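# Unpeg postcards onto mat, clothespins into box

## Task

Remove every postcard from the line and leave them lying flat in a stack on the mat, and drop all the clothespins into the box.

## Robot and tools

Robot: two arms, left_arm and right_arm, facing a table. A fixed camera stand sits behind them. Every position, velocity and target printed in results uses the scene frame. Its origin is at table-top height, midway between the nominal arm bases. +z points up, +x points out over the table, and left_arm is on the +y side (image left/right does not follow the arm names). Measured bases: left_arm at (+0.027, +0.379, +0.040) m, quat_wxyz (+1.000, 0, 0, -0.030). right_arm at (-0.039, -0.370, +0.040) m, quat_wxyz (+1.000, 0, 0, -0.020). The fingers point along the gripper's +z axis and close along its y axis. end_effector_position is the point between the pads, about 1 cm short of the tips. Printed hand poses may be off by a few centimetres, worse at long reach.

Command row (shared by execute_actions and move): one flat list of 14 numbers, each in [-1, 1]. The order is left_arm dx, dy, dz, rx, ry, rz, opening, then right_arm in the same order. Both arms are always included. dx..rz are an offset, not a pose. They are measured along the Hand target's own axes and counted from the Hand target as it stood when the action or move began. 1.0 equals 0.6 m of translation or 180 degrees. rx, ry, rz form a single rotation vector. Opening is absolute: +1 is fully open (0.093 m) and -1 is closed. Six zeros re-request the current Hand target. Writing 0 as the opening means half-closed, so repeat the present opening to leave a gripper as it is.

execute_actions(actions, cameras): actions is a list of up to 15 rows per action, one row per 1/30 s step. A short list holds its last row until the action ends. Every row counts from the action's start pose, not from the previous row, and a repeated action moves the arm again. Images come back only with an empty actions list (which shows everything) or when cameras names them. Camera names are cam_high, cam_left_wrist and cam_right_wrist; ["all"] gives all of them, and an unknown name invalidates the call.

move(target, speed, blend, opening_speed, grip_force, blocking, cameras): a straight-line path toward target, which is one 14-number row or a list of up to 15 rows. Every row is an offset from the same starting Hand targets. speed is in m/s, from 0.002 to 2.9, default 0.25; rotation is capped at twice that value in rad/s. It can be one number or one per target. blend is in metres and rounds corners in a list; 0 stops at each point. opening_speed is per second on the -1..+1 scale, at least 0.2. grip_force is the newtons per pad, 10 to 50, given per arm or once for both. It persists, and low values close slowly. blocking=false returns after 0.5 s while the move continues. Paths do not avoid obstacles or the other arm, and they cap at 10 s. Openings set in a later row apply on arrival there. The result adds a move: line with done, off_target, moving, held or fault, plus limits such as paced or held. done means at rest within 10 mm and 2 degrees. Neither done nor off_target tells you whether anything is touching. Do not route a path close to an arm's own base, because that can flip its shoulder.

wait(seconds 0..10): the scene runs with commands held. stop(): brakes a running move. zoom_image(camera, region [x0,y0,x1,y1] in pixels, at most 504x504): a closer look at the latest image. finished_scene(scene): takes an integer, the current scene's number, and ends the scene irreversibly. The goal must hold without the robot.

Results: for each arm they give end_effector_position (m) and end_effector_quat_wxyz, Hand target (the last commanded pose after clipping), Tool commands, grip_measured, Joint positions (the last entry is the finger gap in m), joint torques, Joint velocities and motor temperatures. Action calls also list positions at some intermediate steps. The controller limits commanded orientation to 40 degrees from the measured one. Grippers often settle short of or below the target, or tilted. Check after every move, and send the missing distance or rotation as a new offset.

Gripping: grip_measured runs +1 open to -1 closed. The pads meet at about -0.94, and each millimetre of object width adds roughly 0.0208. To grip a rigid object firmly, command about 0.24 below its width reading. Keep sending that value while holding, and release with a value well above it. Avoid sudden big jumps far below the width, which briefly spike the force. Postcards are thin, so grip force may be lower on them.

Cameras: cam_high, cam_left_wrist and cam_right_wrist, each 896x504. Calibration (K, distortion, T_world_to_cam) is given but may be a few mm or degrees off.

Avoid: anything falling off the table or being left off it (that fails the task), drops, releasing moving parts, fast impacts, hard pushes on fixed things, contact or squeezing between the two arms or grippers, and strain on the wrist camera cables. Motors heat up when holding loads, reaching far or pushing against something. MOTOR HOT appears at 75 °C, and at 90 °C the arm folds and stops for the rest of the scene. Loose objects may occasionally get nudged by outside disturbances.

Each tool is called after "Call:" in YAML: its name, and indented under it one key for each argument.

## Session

Call:
execute_actions:
  actions: []

Call:
zoom_image:
  camera: "cam_high"
  region: [360, 110, 580, 400]

Scene clock: 0.00 s.
left_arm: end_effector_position=(+0.4092, +0.3809, +0.1140) grip_measured=+1.000 end_effector_quat_wxyz=(+0.540, -0.038, +0.840, +0.045) | right_arm: end_effector_position=(+0.3426, -0.3744, +0.1209) grip_measured=+1.000 end_effector_quat_wxyz=(+0.568, +0.011, +0.819, -0.077)
Joint positions: left_arm=[-0.014 1.549 0.374 0.741 -0.185 -0.048 0.093] | right_arm=[0.123 1.581 0.331 0.892 0.218 -0.04 0.093]
Joint velocities: within noise
Joint torques (N m): no reading
Motor temperatures (°C): left_arm=[23 30 28 27 23 25 23] | right_arm=[23 35 32 26 24 25 24]
Heat: left arm: 30 °C; right arm: 35 °C.
Hand target: left_arm +0.4140, +0.3806, +0.1246; +0.554, -0.040, +0.830, +0.043 | right_arm +0.3459, -0.3742, +0.1278; +0.577, +0.013, +0.813, -0.076
Tool commands: left_gripper/opening=+1.0 right_gripper/opening=+1.0
camera_calibration:
cam_left_wrist: T_world_to_cam=[[0.0931008, -0.994488, -0.048232, 0.346919], [-0.754633, -0.0388796, -0.654994, 0.438549], [0.649508, 0.0973779, -0.754093, -0.13111], [0, 0, 0, 1]] pos_world=[0.383802, 0.374824, 0.20511]
cam_right_wrist: T_world_to_cam=[[-0.1167, -0.987141, 0.109244, -0.34411], [-0.719713, 0.00825715, -0.694222, 0.372854], [0.684393, -0.15964, -0.711422, -0.125776], [0, 0, 0, 1]] pos_world=[0.314271, -0.362843, 0.206956]

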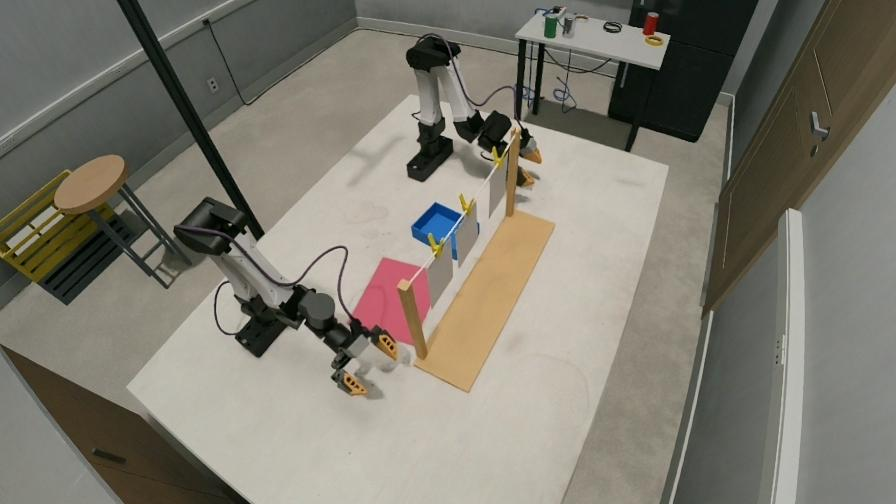

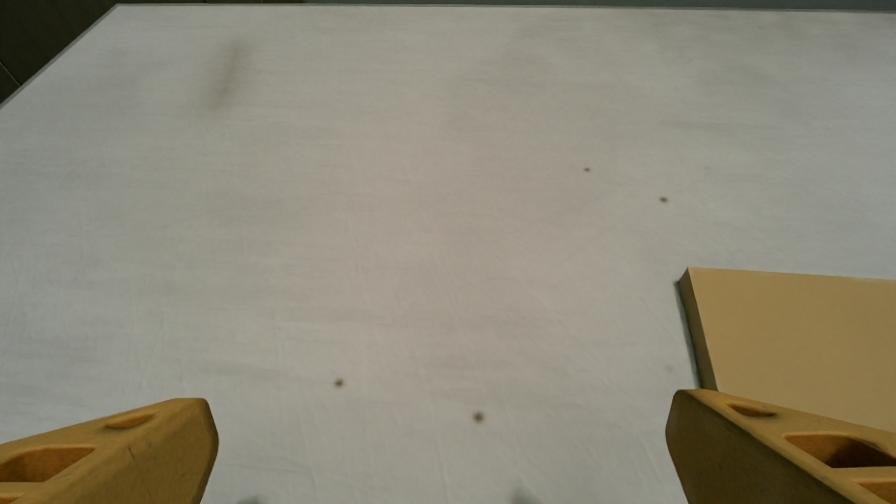

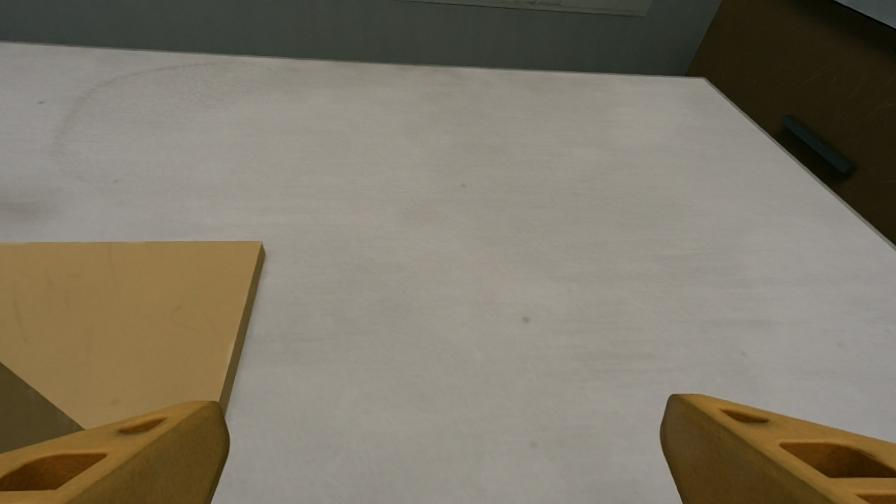

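Scaled by 1.738 from the camera's 896x504 image, which has a finer 1280x720 frame.

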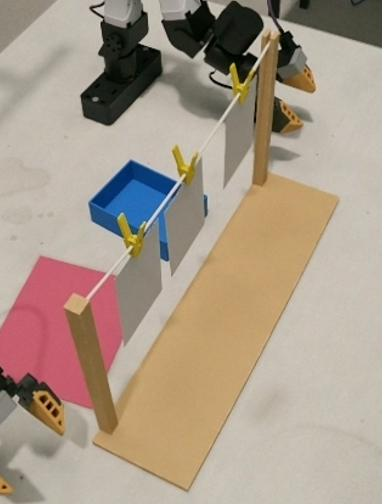

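Call:
move:
  target:
    - [-0.099,-0.136,-0.447,0.085,-0.04,0.014,0.6,-0.212,-0.0325,-0.25,-0.144,0.018,-0.072,0.4]
    - [-0.1105,-0.539,-0.447,0.17,-0.08,0.028,0.6,-0.385,0.031,-0.241,-0.311,0.038,-0.156,0.4]
    - [-0.035,-0.796,-0.3205,0.257,-0.121,0.0426,0.6,-0.409,0.174,-0.116,-0.4786,0.059,-0.2405,0.4]
  blend: [0.04,0.04,0]
  speed: [0.35,0.35,0.25]
  cameras: ["all"]

Call:
zoom_image:
  camera: "cam_high"
  region: [370, 120, 570, 330]

Scene clock: 45.57 s.
left_arm: end_effector_position=(+0.2966, -0.1082, +0.1927) grip_measured=+0.602 end_effector_quat_wxyz=(+0.653, +0.251, +0.678, -0.226) | right_arm: end_effector_position=(+0.3742, -0.2483, +0.3635) grip_measured=+0.401 end_effector_quat_wxyz=(+0.391, -0.580, +0.670, +0.248)
Joint positions: left_arm=[-1.157 2.097 1.072 0.974 -0.529 -0.005 0.074] | right_arm=[0.01 2.029 2.368 -1.551 -0.916 -1.278 0.064]
Joint torques (N m): left_arm=[0.38 -8.25 8.53 2.13 0.07 0.07] | right_arm=[0.46 -8.05 8.36 0.92 -0.69 -0.19]
Motor temperatures (°C): left_arm=[23 33 32 35 23 25 23] | right_arm=[23 37 35 34 24 25 24]
Heat: left arm: 35 °C; right arm: 37 °C.
Hand target: left_arm +0.3002, -0.1156, +0.2042; +0.664, +0.242, +0.665, -0.242 | right_arm +0.3740, -0.2449, +0.3696; +0.299, -0.641, +0.641, +0.299
Off the commanded pose: left_arm 0.014 m, 3 deg | right_arm 0.007 m, 14 deg.
joint sent to its limit (right arm) — joint 4 (wrist pitch), lower limit. The joint targets are off in orientation, not in position.
move: off_target (left_arm, right_arm)
camera_calibration:
cam_left_wrist: T_world_to_cam=[[-0.644955, -0.763082, -0.0417024, 0.117543], [-0.323844, 0.322324, -0.889513, 0.342608], [0.692213, -0.560191, -0.455004, -0.0925154], [0, 0, 0, 1]] pos_world=[0.250801, -0.0725622, 0.267561]
cam_right_wrist: T_world_to_cam=[[0.96918, -0.215078, 0.120134, -0.460937], [-0.131294, -0.863566, -0.486843, 0.050921], [0.208453, 0.456066, -0.865189, 0.432139], [0, 0, 0, 1]] pos_world=[0.363335, -0.252247, 0.454047]

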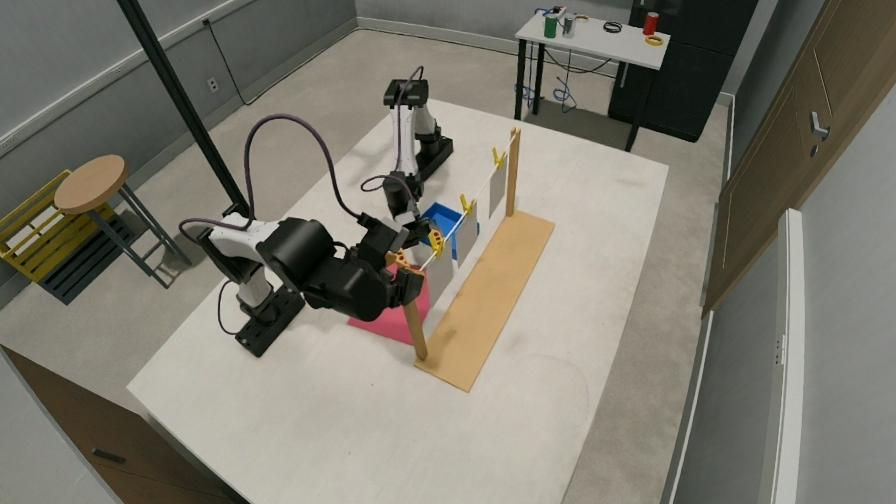

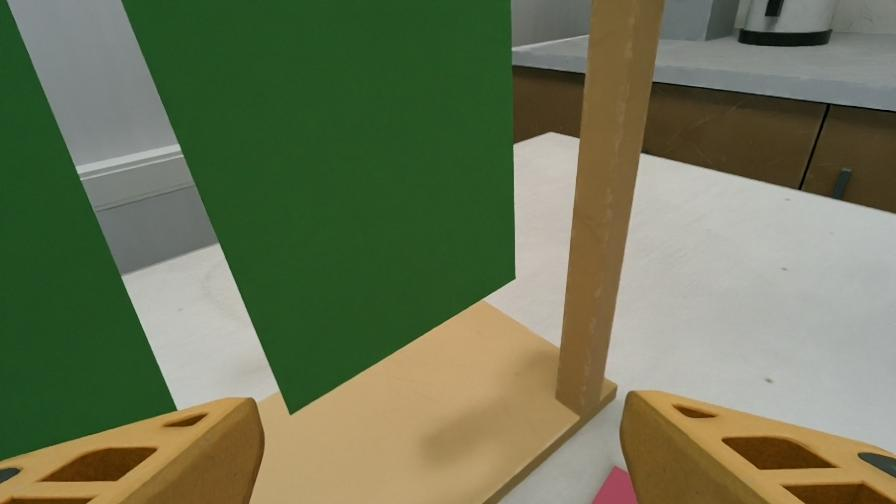

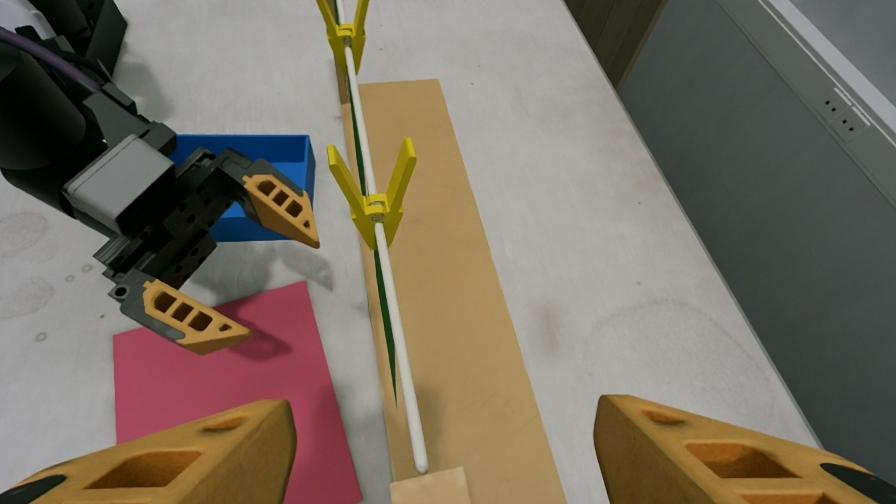

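Scaled by 2.400 from the camera's 896x504 image, which has a finer 1280x720 frame.

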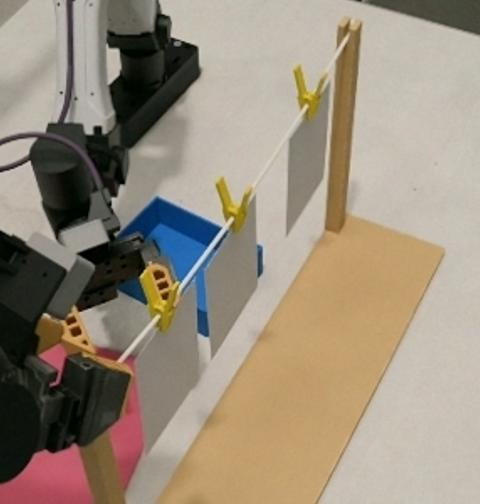

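Call:
move:
  target:
    - [-0.0067,0.041,0.005,0,0,0,0.6,0,0,0,0,0,0,0.4]
    - [-0.0067,0.041,0.1157,0,0,0,0.6,0,0,0,0,0,0,0.4]
  blend: [0.005,0]
  speed: 0.08
  cameras: ["all"]

Scene clock: 66.40 s.
left_arm: end_effector_position=(+0.3652, -0.1353, +0.2018) grip_measured=+0.602 end_effector_quat_wxyz=(+0.658, +0.244, +0.673, -0.233) | right_arm: end_effector_position=(+0.3742, -0.2483, +0.3635) grip_measured=+0.401 end_effector_quat_wxyz=(+0.391, -0.580, +0.670, +0.248)
Joint positions: left_arm=[-1.036 2.237 1.343 0.868 -0.408 -0.003 0.074] | right_arm=[0.01 2.029 2.368 -1.551 -0.916 -1.278 0.064]
Joint torques (N m): left_arm=[0.32 -9.57 9.33 1.92 0.09 0.06] | right_arm=[0.42 -8.1 8.39 0.92 -0.68 -0.19]
Heat: left arm: 37 °C; right arm: 41 °C.
Hand target: left_arm +0.3691, -0.1415, +0.2083; +0.664, +0.242, +0.665, -0.242 | right_arm +0.3740, -0.2449, +0.3696; +0.299, -0.641, +0.641, +0.299
Off the commanded pose: left_arm 0.010 m, 1 deg | right_arm 0.007 m, 14 deg.
joint sent to its limit (right arm) — joint 4 (wrist pitch), lower limit. The joint targets are off in orientation, not in position.
move: off_target (right_arm)
camera_calibration:
cam_left_wrist: T_world_to_cam=[[-0.644726, -0.763895, -0.0281735, 0.138566], [-0.317905, 0.301464, -0.898919, 0.378589], [0.695173, -0.5706, -0.437208, -0.157073], [0, 0, 0, 1]] pos_world=[0.318886, -0.0979072, 0.275551]
cam_right_wrist: T_world_to_cam=[[0.96918, -0.215078, 0.120134, -0.460937], [-0.131294, -0.863566, -0.486843, 0.050921], [0.208453, 0.456066, -0.865189, 0.432139], [0, 0, 0, 1]] pos_world=[0.363335, -0.252247, 0.454047]

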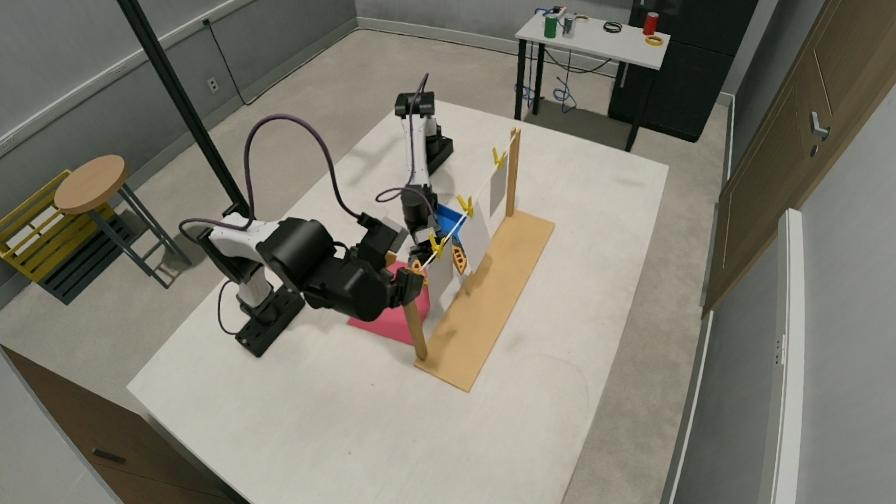

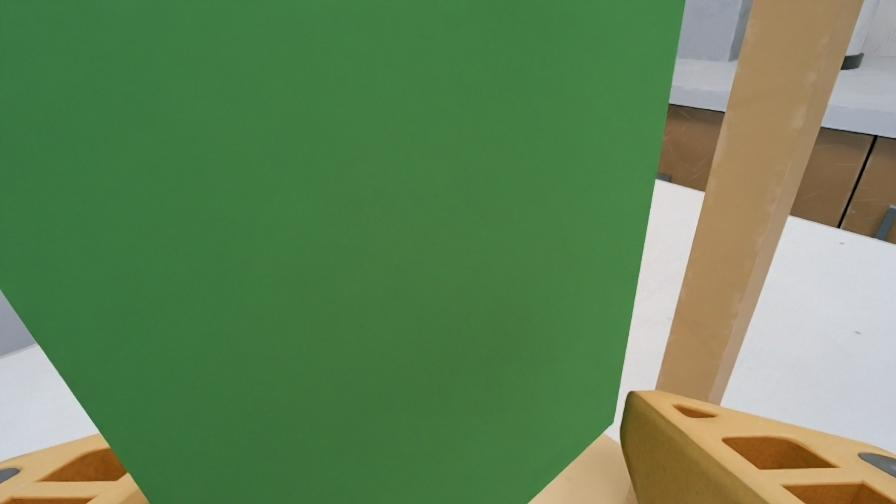

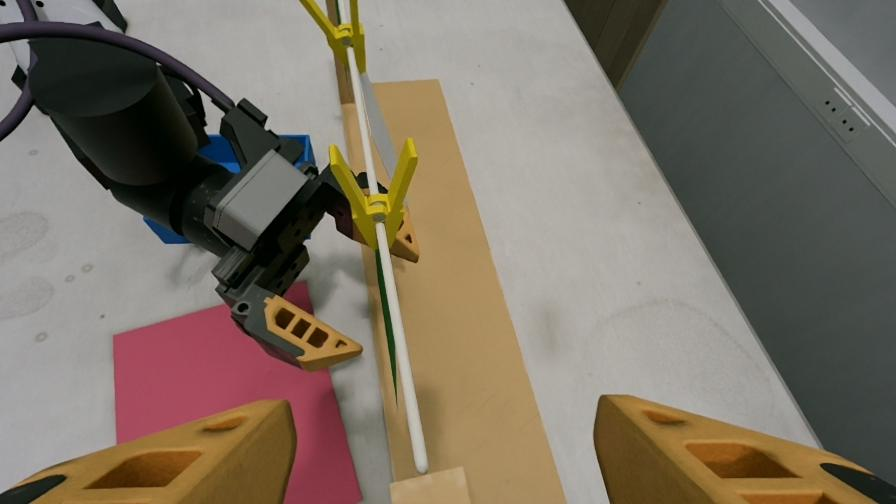

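Call:
move:
  target:
    - [-0.0467,-0.0263,-0.0715,0.2519,0.0513,-0.1208,0.6,0,0,0,0,0,0.128,0.4]
    - [-0.0467,-0.0263,-0.0715,0.2519,0.0513,-0.1208,-1,0,0,0,0,0,0.128,0.4]
  speed: 0.06
  grip_force: [25,50]
  cameras: ["all"]

Scene clock: 88.27 s.
left_arm: end_effector_position=(+0.3196, -0.1278, +0.1997) grip_measured=-0.980 end_effector_quat_wxyz=(+0.383, +0.373, +0.628, -0.565) | right_arm: end_effector_position=(+0.3741, -0.2483, +0.3634) grip_measured=+0.401 end_effector_quat_wxyz=(+0.339, -0.446, +0.766, +0.316)
Joint positions: left_arm=[-0.814 2.168 1.267 0.817 0.634 -0.389 0] | right_arm=[0.01 2.029 2.368 -1.552 -0.916 -0.906 0.064]
Joint torques (N m): left_arm=[1.07 -13.87 8.38 1.97 0.06 -0.09] | right_arm=[0.5 -8.14 8.46 0.94 -0.66 0.09]
Motor temperatures (°C): left_arm=[23 41 34 39 23 25 23] | right_arm=[23 42 37 30 24 25 24]
Heat: left arm: 41 °C; right arm: 42 °C.
Hand target: left_arm +0.3263, -0.1259, +0.2364; +0.410, +0.369, +0.603, -0.576 | right_arm +0.3740, -0.2449, +0.3696; +0.233, -0.500, +0.756, +0.352
Off the commanded pose: left_arm 0.037 m, 4 deg | right_arm 0.007 m, 14 deg.
joint sent to its limit (right arm) — joint 4 (wrist pitch), lower limit.
grip_force (N): 25, 50
move: moving (left_arm; no rest 5 s after target 2's new opening was sent), off_target (right_arm); target 2's new opening was sent with left_arm's hand 0.038 m and 5 deg from that target
camera_calibration:
cam_left_wrist: T_world_to_cam=[[-0.911482, -0.0706865, 0.405221, 0.20206], [-0.39196, 0.448074, -0.803491, 0.383286], [-0.124773, -0.891198, -0.436118, 0.0988145], [0, 0, 0, 1]] pos_world=[0.346736, -0.0693943, 0.269182]
cam_right_wrist: T_world_to_cam=[[0.892468, -0.412047, -0.183626, -0.37066], [-0.447655, -0.758648, -0.473348, 0.190396], [0.0557345, 0.504649, -0.861524, 0.500005], [0, 0, 0, 1]] pos_world=[0.388167, -0.260613, 0.452827]

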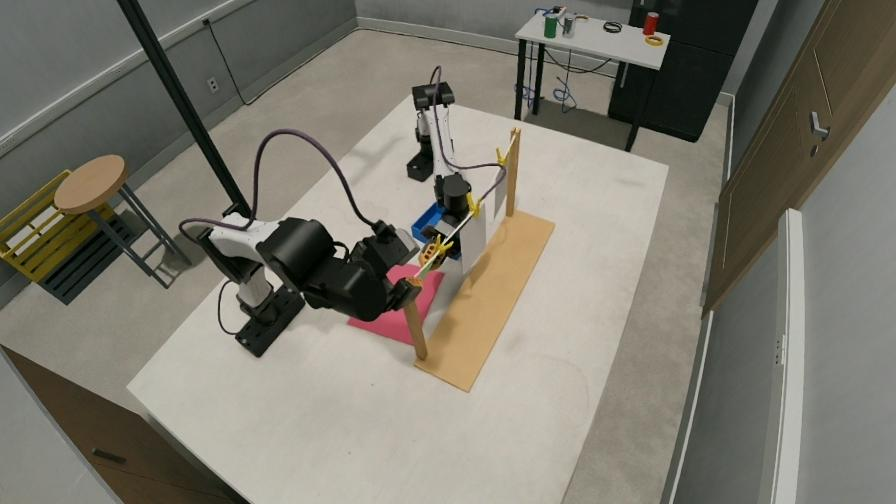

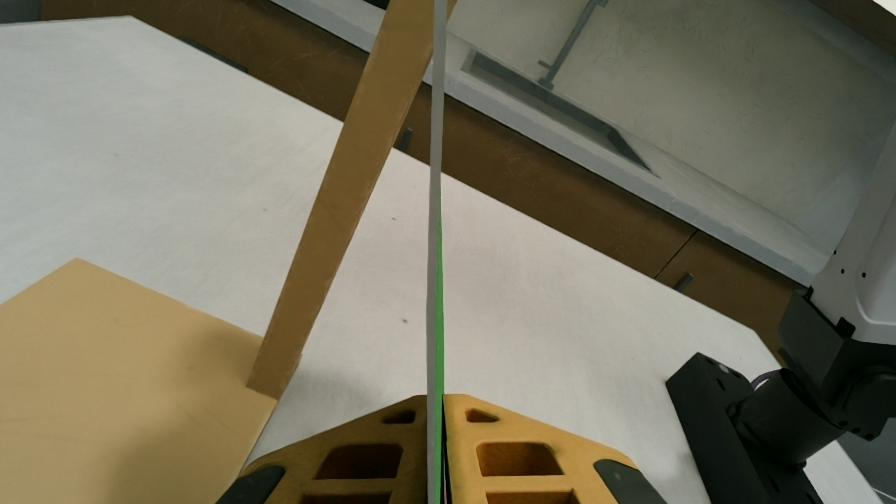

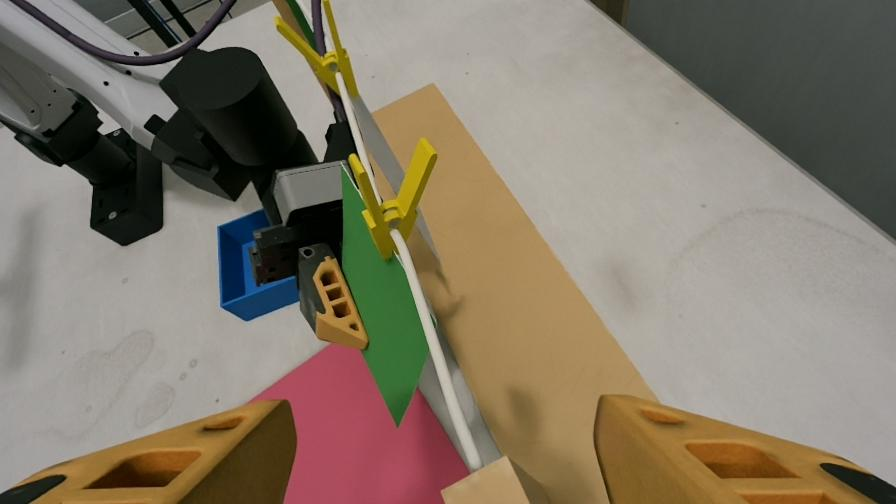

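Call:
move:
  target: [0,0,0,0,0,0,-1,-0.043,-0.0145,0.087,-0.0155,0.0066,-0.075,0.4]
  speed: 0.15
  cameras: ["cam_left_wrist","cam_right_wrist"]

Scene clock: 107.60 s.
left_arm: end_effector_position=(+0.3195, -0.1278, +0.1997) grip_measured=-0.988 end_effector_quat_wxyz=(+0.383, +0.373, +0.628, -0.565) | right_arm: end_effector_position=(+0.3911, -0.1942, +0.3488) grip_measured=+0.401 end_effector_quat_wxyz=(+0.344, -0.536, +0.704, +0.314)
Joint positions: left_arm=[-0.814 2.168 1.267 0.817 0.634 -0.389 0] | right_arm=[0.135 2.185 2.547 -1.554 -0.916 -1.016 0.064]
Joint torques (N m): left_arm=[0.94 -13.97 8.21 1.96 0.04 -0.07] | right_arm=[0.46 -8.85 8.34 0.99 -0.53 -0.2]
Heat: left arm: 43 °C; right arm: 43 °C.
Hand target: left_arm +0.3263, -0.1259, +0.2363; +0.410, +0.369, +0.603, -0.576 | right_arm +0.3922, -0.1919, +0.3515; +0.253, -0.594, +0.686, +0.335
Off the commanded pose: left_arm 0.037 m, 4 deg | right_arm 0.004 m, 13 deg.
joint sent to its limit (right arm) — joint 4 (wrist pitch), lower limit. The joint targets are off in orientation, not in position.
grip_force (N): 25, 50
move: off_target (left_arm, right_arm)
camera_calibration:
cam_left_wrist: T_world_to_cam=[[-0.91152, -0.0703574, 0.405193, 0.202012], [-0.391777, 0.448191, -0.803515, 0.383198], [-0.125071, -0.891165, -0.436099, 0.0989018], [0, 0, 0, 1]] pos_world=[0.346636, -0.0693951, 0.269183]
cam_right_wrist: T_world_to_cam=[[0.967967, -0.239697, -0.07473, -0.400274], [-0.244675, -0.833756, -0.494959, 0.145656], [0.0563338, 0.497389, -0.865697, 0.458939], [0, 0, 0, 1]] pos_world=[0.397237, -0.202774, 0.439483]
Images, in order (width x height): cam_left_wrist 896x504, cam_right_wrist 896x504.

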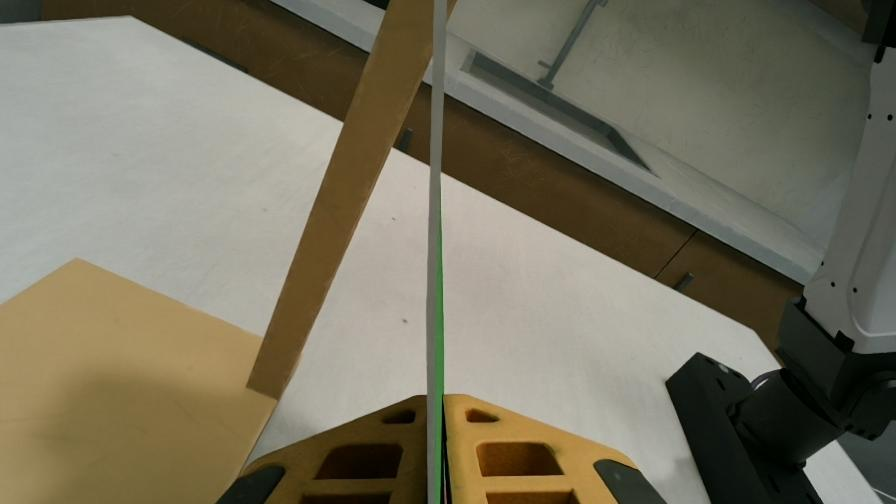

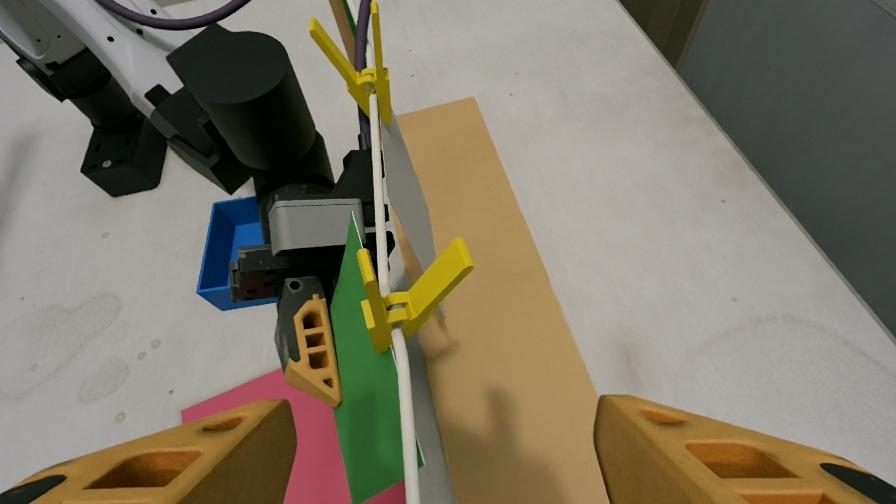

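Call:
move:
  target: [0,0,0,0,0,0,-1,-0.0328,0.0017,0.0935,0,0,0,0.4]
  speed: 0.1
  cameras: ["cam_right_wrist"]

Scene clock: 121.57 s.
left_arm: end_effector_position=(+0.3195, -0.1278, +0.1997) grip_measured=-0.988 end_effector_quat_wxyz=(+0.383, +0.373, +0.628, -0.565) | right_arm: end_effector_position=(+0.3906, -0.1389, +0.3280) grip_measured=+0.401 end_effector_quat_wxyz=(+0.313, -0.566, +0.690, +0.324)
Joint positions: left_arm=[-0.814 2.168 1.267 0.817 0.634 -0.389 0] | right_arm=[0.264 2.296 2.669 -1.554 -0.875 -0.966 0.064]
Joint torques (N m): left_arm=[1.05 -13.93 8.36 1.97 0.06 -0.08] | right_arm=[0.47 -9.52 8.36 1.03 -0.5 0.1]
Heat: left arm: 45 °C; right arm: 43 °C.
Hand target: left_arm +0.3263, -0.1259, +0.2363; +0.410, +0.369, +0.603, -0.576 | right_arm +0.3916, -0.1365, +0.3300; +0.253, -0.594, +0.686, +0.335
Off the commanded pose: left_arm 0.037 m, 4 deg | right_arm 0.003 m, 8 deg.
joint sent to its limit (right arm) — joint 4 (wrist pitch), lower limit. The joint targets are off in orientation, not in position.
grip_force (N): 25, 50
move: off_target (left_arm, right_arm)
camera_calibration:
cam_right_wrist: T_world_to_cam=[[0.982622, -0.160159, -0.0938253, -0.376527], [-0.185481, -0.866635, -0.463184, 0.143204], [-0.00712905, 0.472538, -0.881282, 0.439914], [0, 0, 0, 1]] pos_world=[0.399682, -0.144075, 0.41869]
Images, in order (width x height): cam_right_wrist 896x504.

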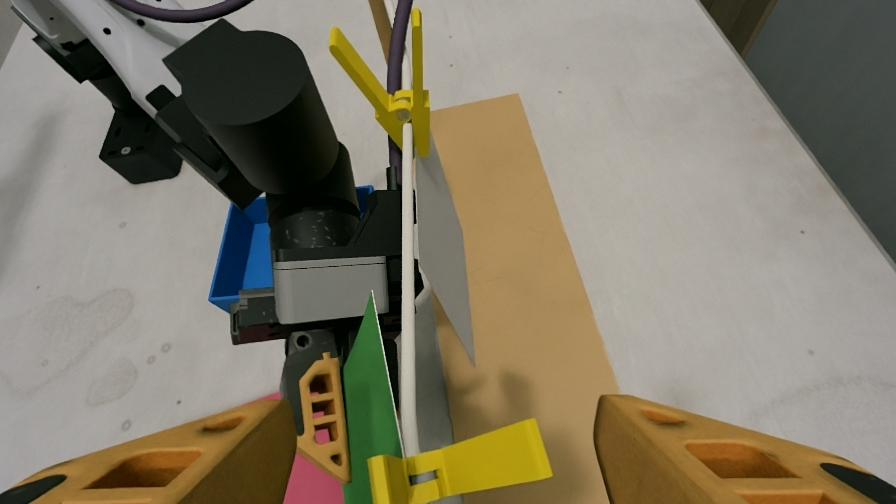

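Call:
move:
  target:
    - [0,0,0,0,0,0,-1,0.016,-0.0075,-0.003,0,0,0,0.4]
    - [0,0,0,0,0,0,-1,0.016,-0.0075,-0.003,0,0,0,-0.95]
  speed: 0.06
  opening_speed: 0.5
  cameras: ["cam_left_wrist","cam_right_wrist"]

Scene clock: 130.27 s.
left_arm: end_effector_position=(+0.3195, -0.1278, +0.1997) grip_measured=-0.988 end_effector_quat_wxyz=(+0.383, +0.373, +0.628, -0.565) | right_arm: end_effector_position=(+0.3912, -0.1407, +0.3283) grip_measured=-0.764 end_effector_quat_wxyz=(+0.314, -0.565, +0.691, +0.325)
Joint positions: left_arm=[-0.814 2.168 1.267 0.817 0.634 -0.389 0] | right_arm=[0.26 2.296 2.669 -1.556 -0.878 -0.968 0.009]
Joint torques (N m): left_arm=[1.06 -13.9 8.27 1.96 0.04 -0.08] | right_arm=[-0.87 -9.68 5.9 1.04 -0.53 -0.19]
Heat: left arm: 45 °C; right arm: 44 °C.
Hand target: left_arm +0.3263, -0.1259, +0.2363; +0.410, +0.369, +0.603, -0.576 | right_arm +0.3945, -0.1443, +0.3233; +0.253, -0.594, +0.686, +0.335
Off the commanded pose: left_arm 0.037 m, 4 deg | right_arm 0.007 m, 8 deg.
joint sent to its limit (right arm) — joint 4 (wrist pitch), lower limit. The joint targets are off in orientation, not in position.
grip_force (N): 25, 50
move: off_target (left_arm, right_arm); target 2's new opening was sent with right_arm's hand 0.006 m and 8 deg from that target
camera_calibration:
cam_left_wrist: T_world_to_cam=[[-0.91152, -0.0703574, 0.405193, 0.202012], [-0.391777, 0.448191, -0.803515, 0.383198], [-0.125071, -0.891165, -0.436099, 0.0989018], [0, 0, 0, 1]] pos_world=[0.346636, -0.0693951, 0.269183]
cam_right_wrist: T_world_to_cam=[[0.982264, -0.162002, -0.0944052, -0.377295], [-0.187395, -0.865215, -0.465065, 0.143488], [-0.00633931, 0.474508, -0.880228, 0.440661], [0, 0, 0, 1]] pos_world=[0.400286, -0.146072, 0.418995]
Images, in order (width x height): cam_left_wrist 896x504, cam_right_wrist 896x504.

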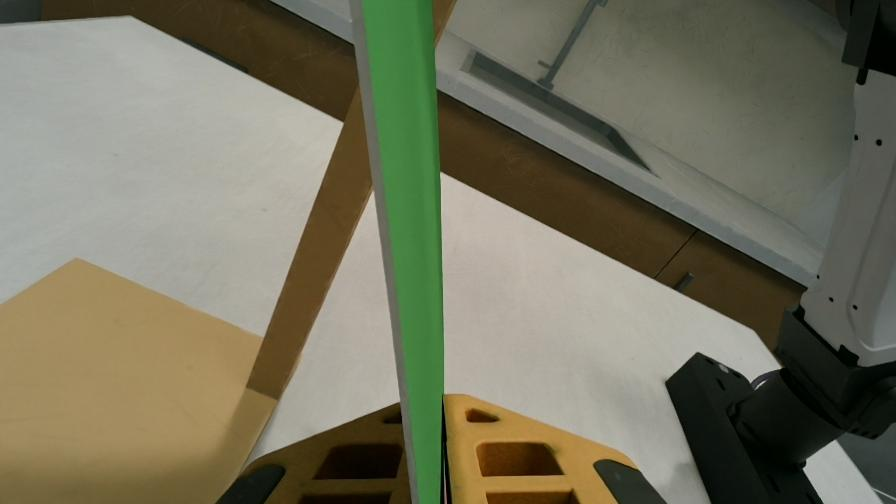

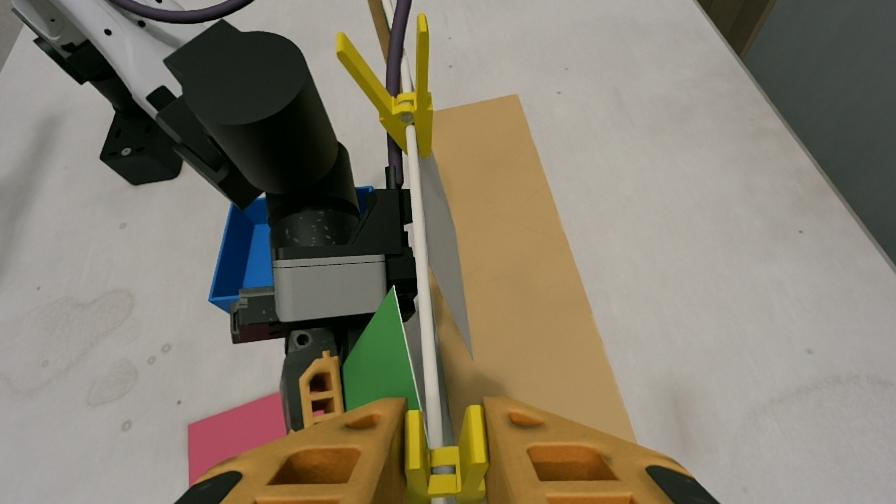

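Call:
move:
  target: [0,0,0,0,0,0,-1,-0.073,0.001,-0.095,0,0,0,-0.95]
  speed: 0.06
  cameras: ["all"]

Scene clock: 137.67 s.
left_arm: end_effector_position=(+0.3195, -0.1278, +0.1997) grip_measured=-0.988 end_effector_quat_wxyz=(+0.383, +0.373, +0.628, -0.565) | right_arm: end_effector_position=(+0.4016, -0.1571, +0.3804) grip_measured=-0.780 end_effector_quat_wxyz=(+0.377, -0.522, +0.694, +0.321)
Joint positions: left_arm=[-0.814 2.168 1.267 0.817 0.634 -0.39 0] | right_arm=[0.212 2.301 2.842 -1.537 -0.918 -0.828 0.008]
Joint torques (N m): left_arm=[0.99 -13.91 8.29 1.99 0.04 -0.06] | right_arm=[-0.88 -10.52 7.61 1.54 -0.61 0.11]
Motor temperatures (°C): left_arm=[23 46 35 40 23 25 23] | right_arm=[23 44 39 29 24 25 24]
Heat: left arm: 46 °C; right arm: 44 °C.
Hand target: left_arm +0.3263, -0.1259, +0.2363; +0.410, +0.369, +0.603, -0.576 | right_arm +0.4042, -0.1594, +0.3929; +0.253, -0.594, +0.686, +0.335
Off the commanded pose: left_arm 0.037 m, 4 deg | right_arm 0.013 m, 17 deg.
elbow stopped short (right arm): the move would have taken joint 3 (elbow) straighter than the controller allows.
grip_force (N): 25, 50
move: off_target (left_arm, right_arm)
camera_calibration:
cam_left_wrist: T_world_to_cam=[[-0.910871, -0.0704242, 0.406639, 0.201488], [-0.3931, 0.448046, -0.802949, 0.383532], [-0.125646, -0.891233, -0.435796, 0.0990264], [0, 0, 0, 1]] pos_world=[0.346738, -0.0693946, 0.269179]
cam_right_wrist: T_world_to_cam=[[0.964435, -0.258881, -0.0533372, -0.408938], [-0.244329, -0.796175, -0.553541, 0.22283], [0.100836, 0.546887, -0.831112, 0.444023], [0, 0, 0, 1]] pos_world=[0.404065, -0.171285, 0.470567]

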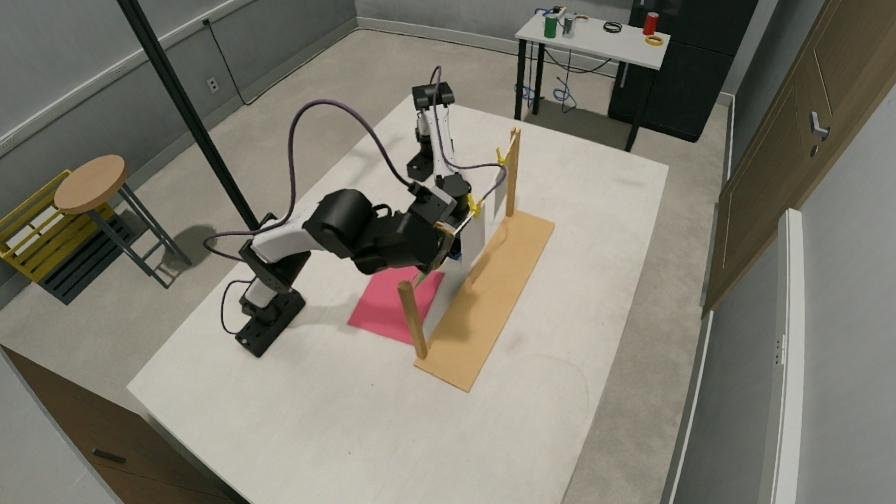

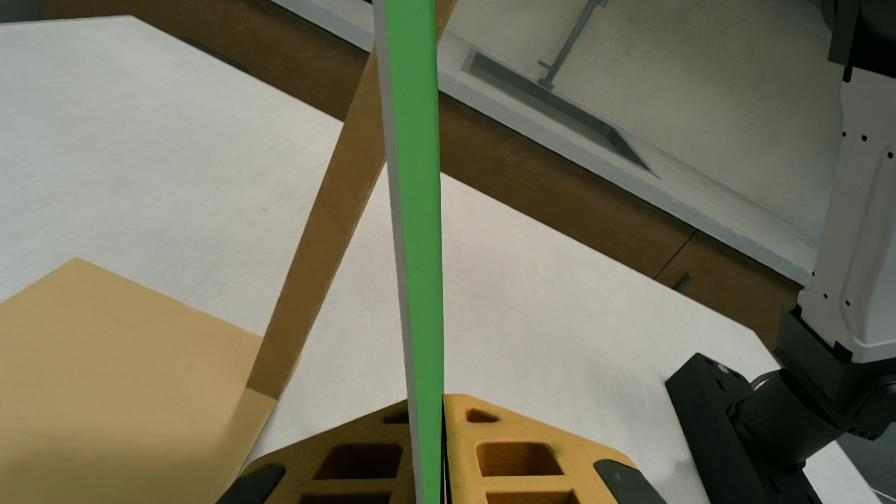

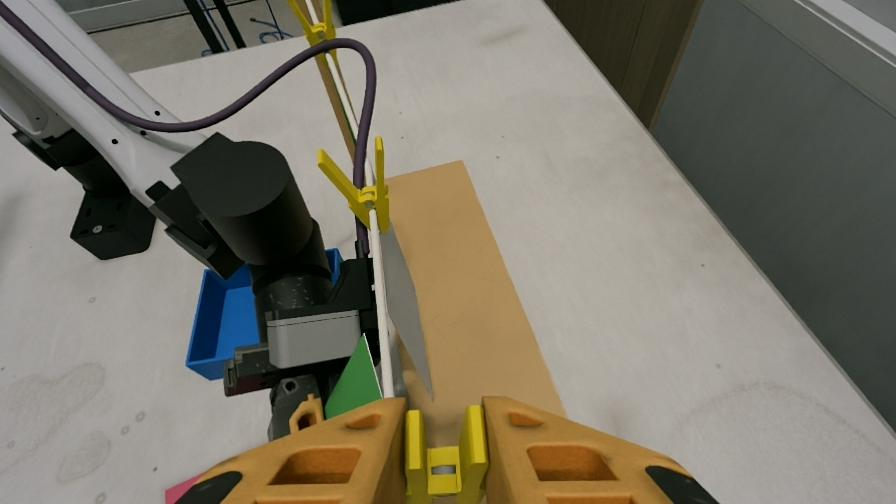

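Call:
move:
  target:
    - [0.0647,-0.1518,-0.0282,0,0,0,-1,0,0,0,0,0,0,-0.95]
    - [0.1868,-0.1582,0,-0.1098,0.1001,-0.3604,-1,0,0,0,0,0,0,-0.95]
    - [0.3707,-0.0798,0,-0.1098,0.1001,-0.3604,-1,0,0,0,0,0,0,-0.95]
  speed: [0.1,0.2,0.12]
  blend: [0.02,0.01,0]
  cameras: ["all"]

Call:
zoom_image:
  camera: "cam_high"
  region: [320, 200, 500, 380]

Scene clock: 171.10 s.
left_arm: end_effector_position=(+0.1996, -0.1332, +0.0533) grip_measured=-0.988 end_effector_quat_wxyz=(+0.003, -0.004, +0.847, -0.532) | right_arm: end_effector_position=(+0.4016, -0.1570, +0.3807) grip_measured=-0.780 end_effector_quat_wxyz=(+0.377, -0.522, +0.694, +0.322)
Joint positions: left_arm=[-1.066 2.229 1.065 0.675 0.388 -1.372 0] | right_arm=[0.212 2.301 2.842 -1.537 -0.92 -0.826 0.008]
Joint torques (N m): left_arm=[-0.51 -8.66 4.82 2.03 0.11 0.09] | right_arm=[-0.88 -10.5 7.56 1.52 -0.63 0.11]
Heat: left arm: 49 °C; right arm: 45 °C.
Hand target: left_arm +0.1954, -0.1349, +0.0505; +0.001, +0.000, +0.844, -0.537 | right_arm +0.4042, -0.1593, +0.3929; +0.253, -0.594, +0.686, +0.335
Off the commanded pose: left_arm 0.005 m, 1 deg | right_arm 0.013 m, 17 deg.
elbow stopped short (right arm): the move would have taken joint 3 (elbow) straighter than the controller allows.
grip_force (N): 25, 50
move: off_target (right_arm)
camera_calibration:
cam_left_wrist: T_world_to_cam=[[-0.0173868, -0.424551, 0.905237, -0.100546], [-0.913417, 0.374975, 0.158317, 0.264096], [-0.406655, -0.824106, -0.394311, 0.0781218], [0, 0, 0, 1]] pos_world=[0.27125, -0.0773357, 0.0800112]
cam_right_wrist: T_world_to_cam=[[0.964344, -0.258911, -0.0548214, -0.408285], [-0.245021, -0.795162, -0.55469, 0.224018], [0.100023, 0.548345, -0.830249, 0.444435], [0, 0, 0, 1]] pos_world=[0.404163, -0.171282, 0.47087]

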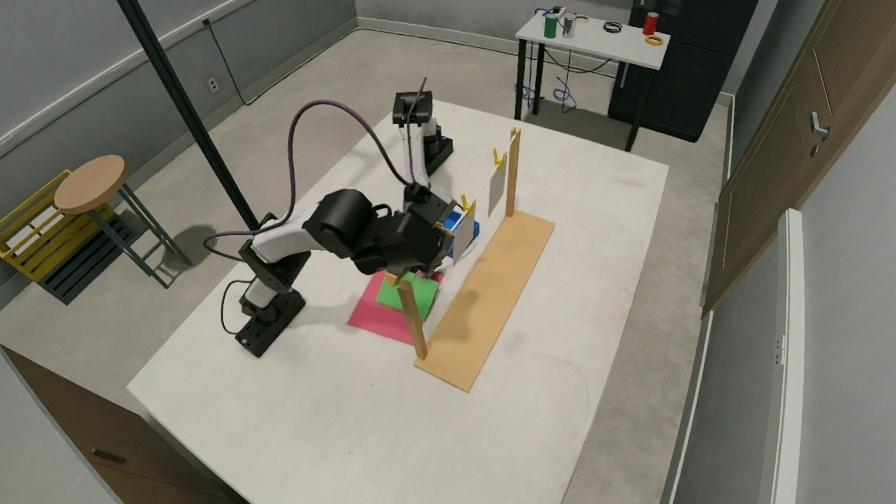

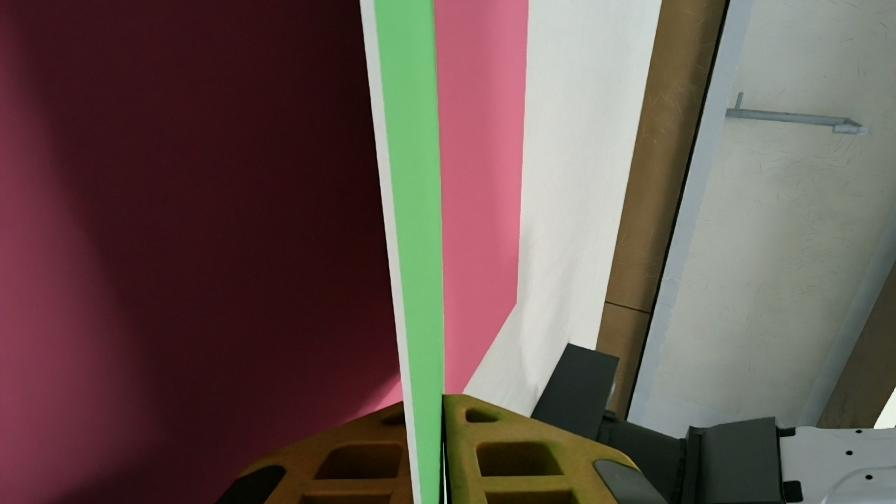

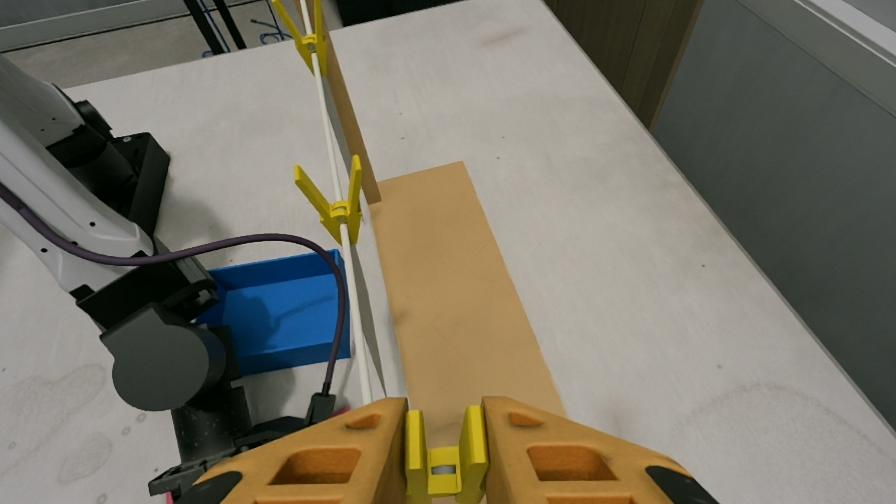

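Scaled by 2.800 from the camera's 896x504 image, which has a finer 1280x720 frame.

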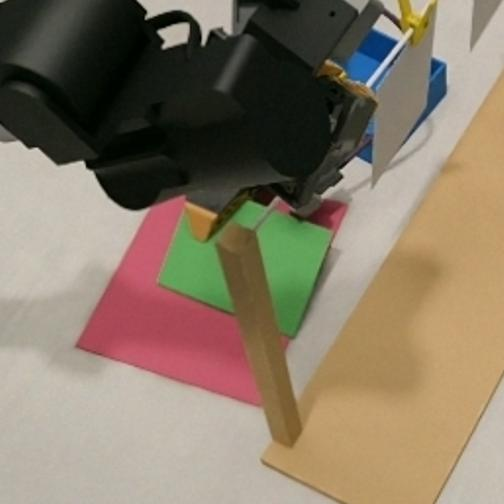

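Call:
move:
  target:
    - [0.0417,0.0232,0.0292,0,0,0,-1,0,0,0,0,0,0,-0.95]
    - [0.0417,0.0232,0.0292,0,0,0,-0.75,0,0,0,0,0,0,-0.95]
  speed: 0.06
  opening_speed: 0.4
  cameras: ["all"]

Call:
zoom_image:
  camera: "cam_high"
  region: [320, 200, 500, 380]

Scene clock: 180.20 s.
left_arm: end_effector_position=(+0.1736, -0.1470, +0.0399) grip_measured=-0.752 end_effector_quat_wxyz=(-0.001, +0.004, +0.839, -0.545) | right_arm: end_effector_position=(+0.4016, -0.1570, +0.3807) grip_measured=-0.780 end_effector_quat_wxyz=(+0.377, -0.522, +0.694, +0.322)
Joint positions: left_arm=[-1.132 2.295 1.065 0.782 0.349 -1.405 0.009] | right_arm=[0.212 2.301 2.842 -1.537 -0.92 -0.826 0.008]
Joint torques (N m): left_arm=[-0.79 -8.81 4.27 1.82 -0.07 0.12] | right_arm=[-0.9 -10.47 7.6 1.53 -0.62 0.09]
Heat: left arm: 47 °C; right arm: 45 °C.
Hand target: left_arm +0.1703, -0.1449, +0.0304; +0.001, +0.000, +0.844, -0.537 | right_arm +0.4042, -0.1593, +0.3929; +0.253, -0.594, +0.686, +0.335
Off the commanded pose: left_arm 0.010 m, 1 deg | right_arm 0.013 m, 17 deg.
elbow stopped short (right arm): the move would have taken joint 3 (elbow) straighter than the controller allows.
grip_force (N): 25, 50
move: off_target (right_arm); target 2's new opening was sent with left_arm's hand 0.016 m and 2 deg from that target
camera_calibration:
cam_left_wrist: T_world_to_cam=[[-0.0265703, -0.395981, 0.917874, -0.0894633], [-0.907152, 0.395297, 0.144276, 0.250087], [-0.419964, -0.828818, -0.369718, 0.0515944], [0, 0, 0, 1]] pos_world=[0.246158, -0.0915222, 0.0651099]
cam_right_wrist: T_world_to_cam=[[0.964344, -0.258911, -0.0548214, -0.408285], [-0.245021, -0.795162, -0.55469, 0.224018], [0.100023, 0.548345, -0.830249, 0.444435], [0, 0, 0, 1]] pos_world=[0.404163, -0.171282, 0.47087]

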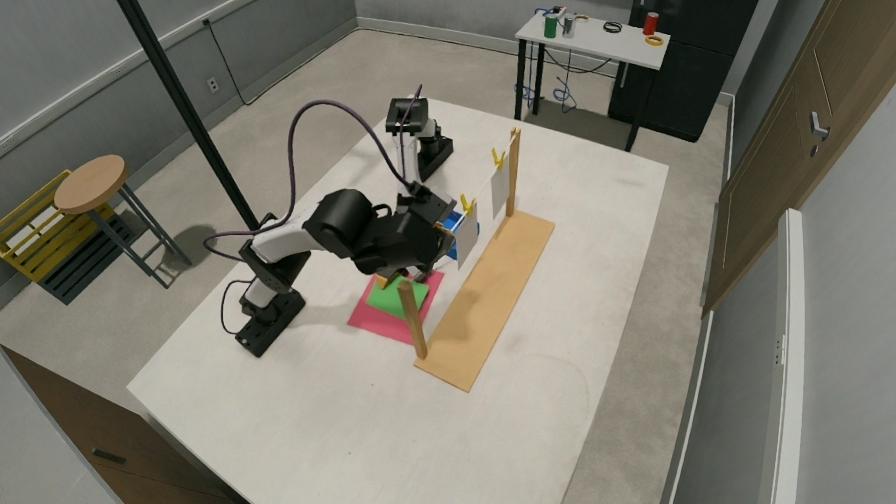

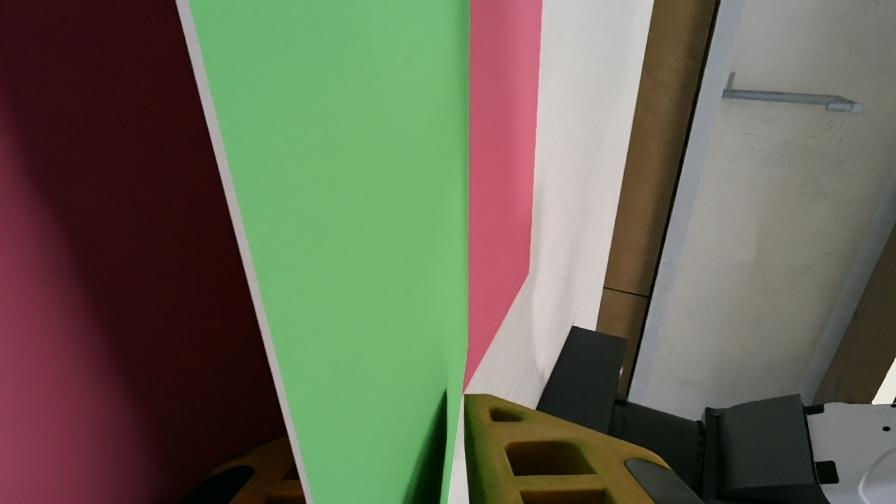

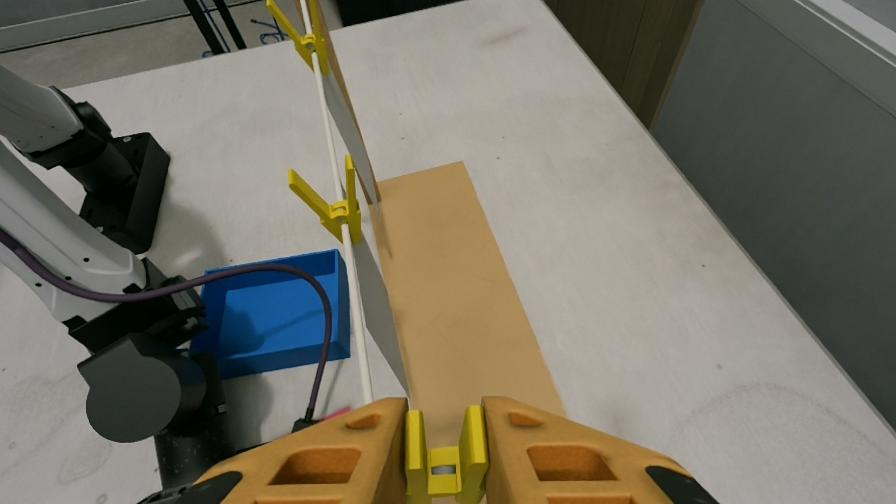

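Scaled by 2.800 from the camera's 896x504 image, which has a finer 1280x720 frame.

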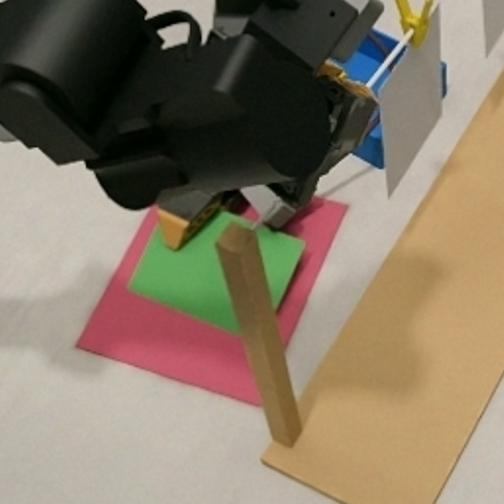

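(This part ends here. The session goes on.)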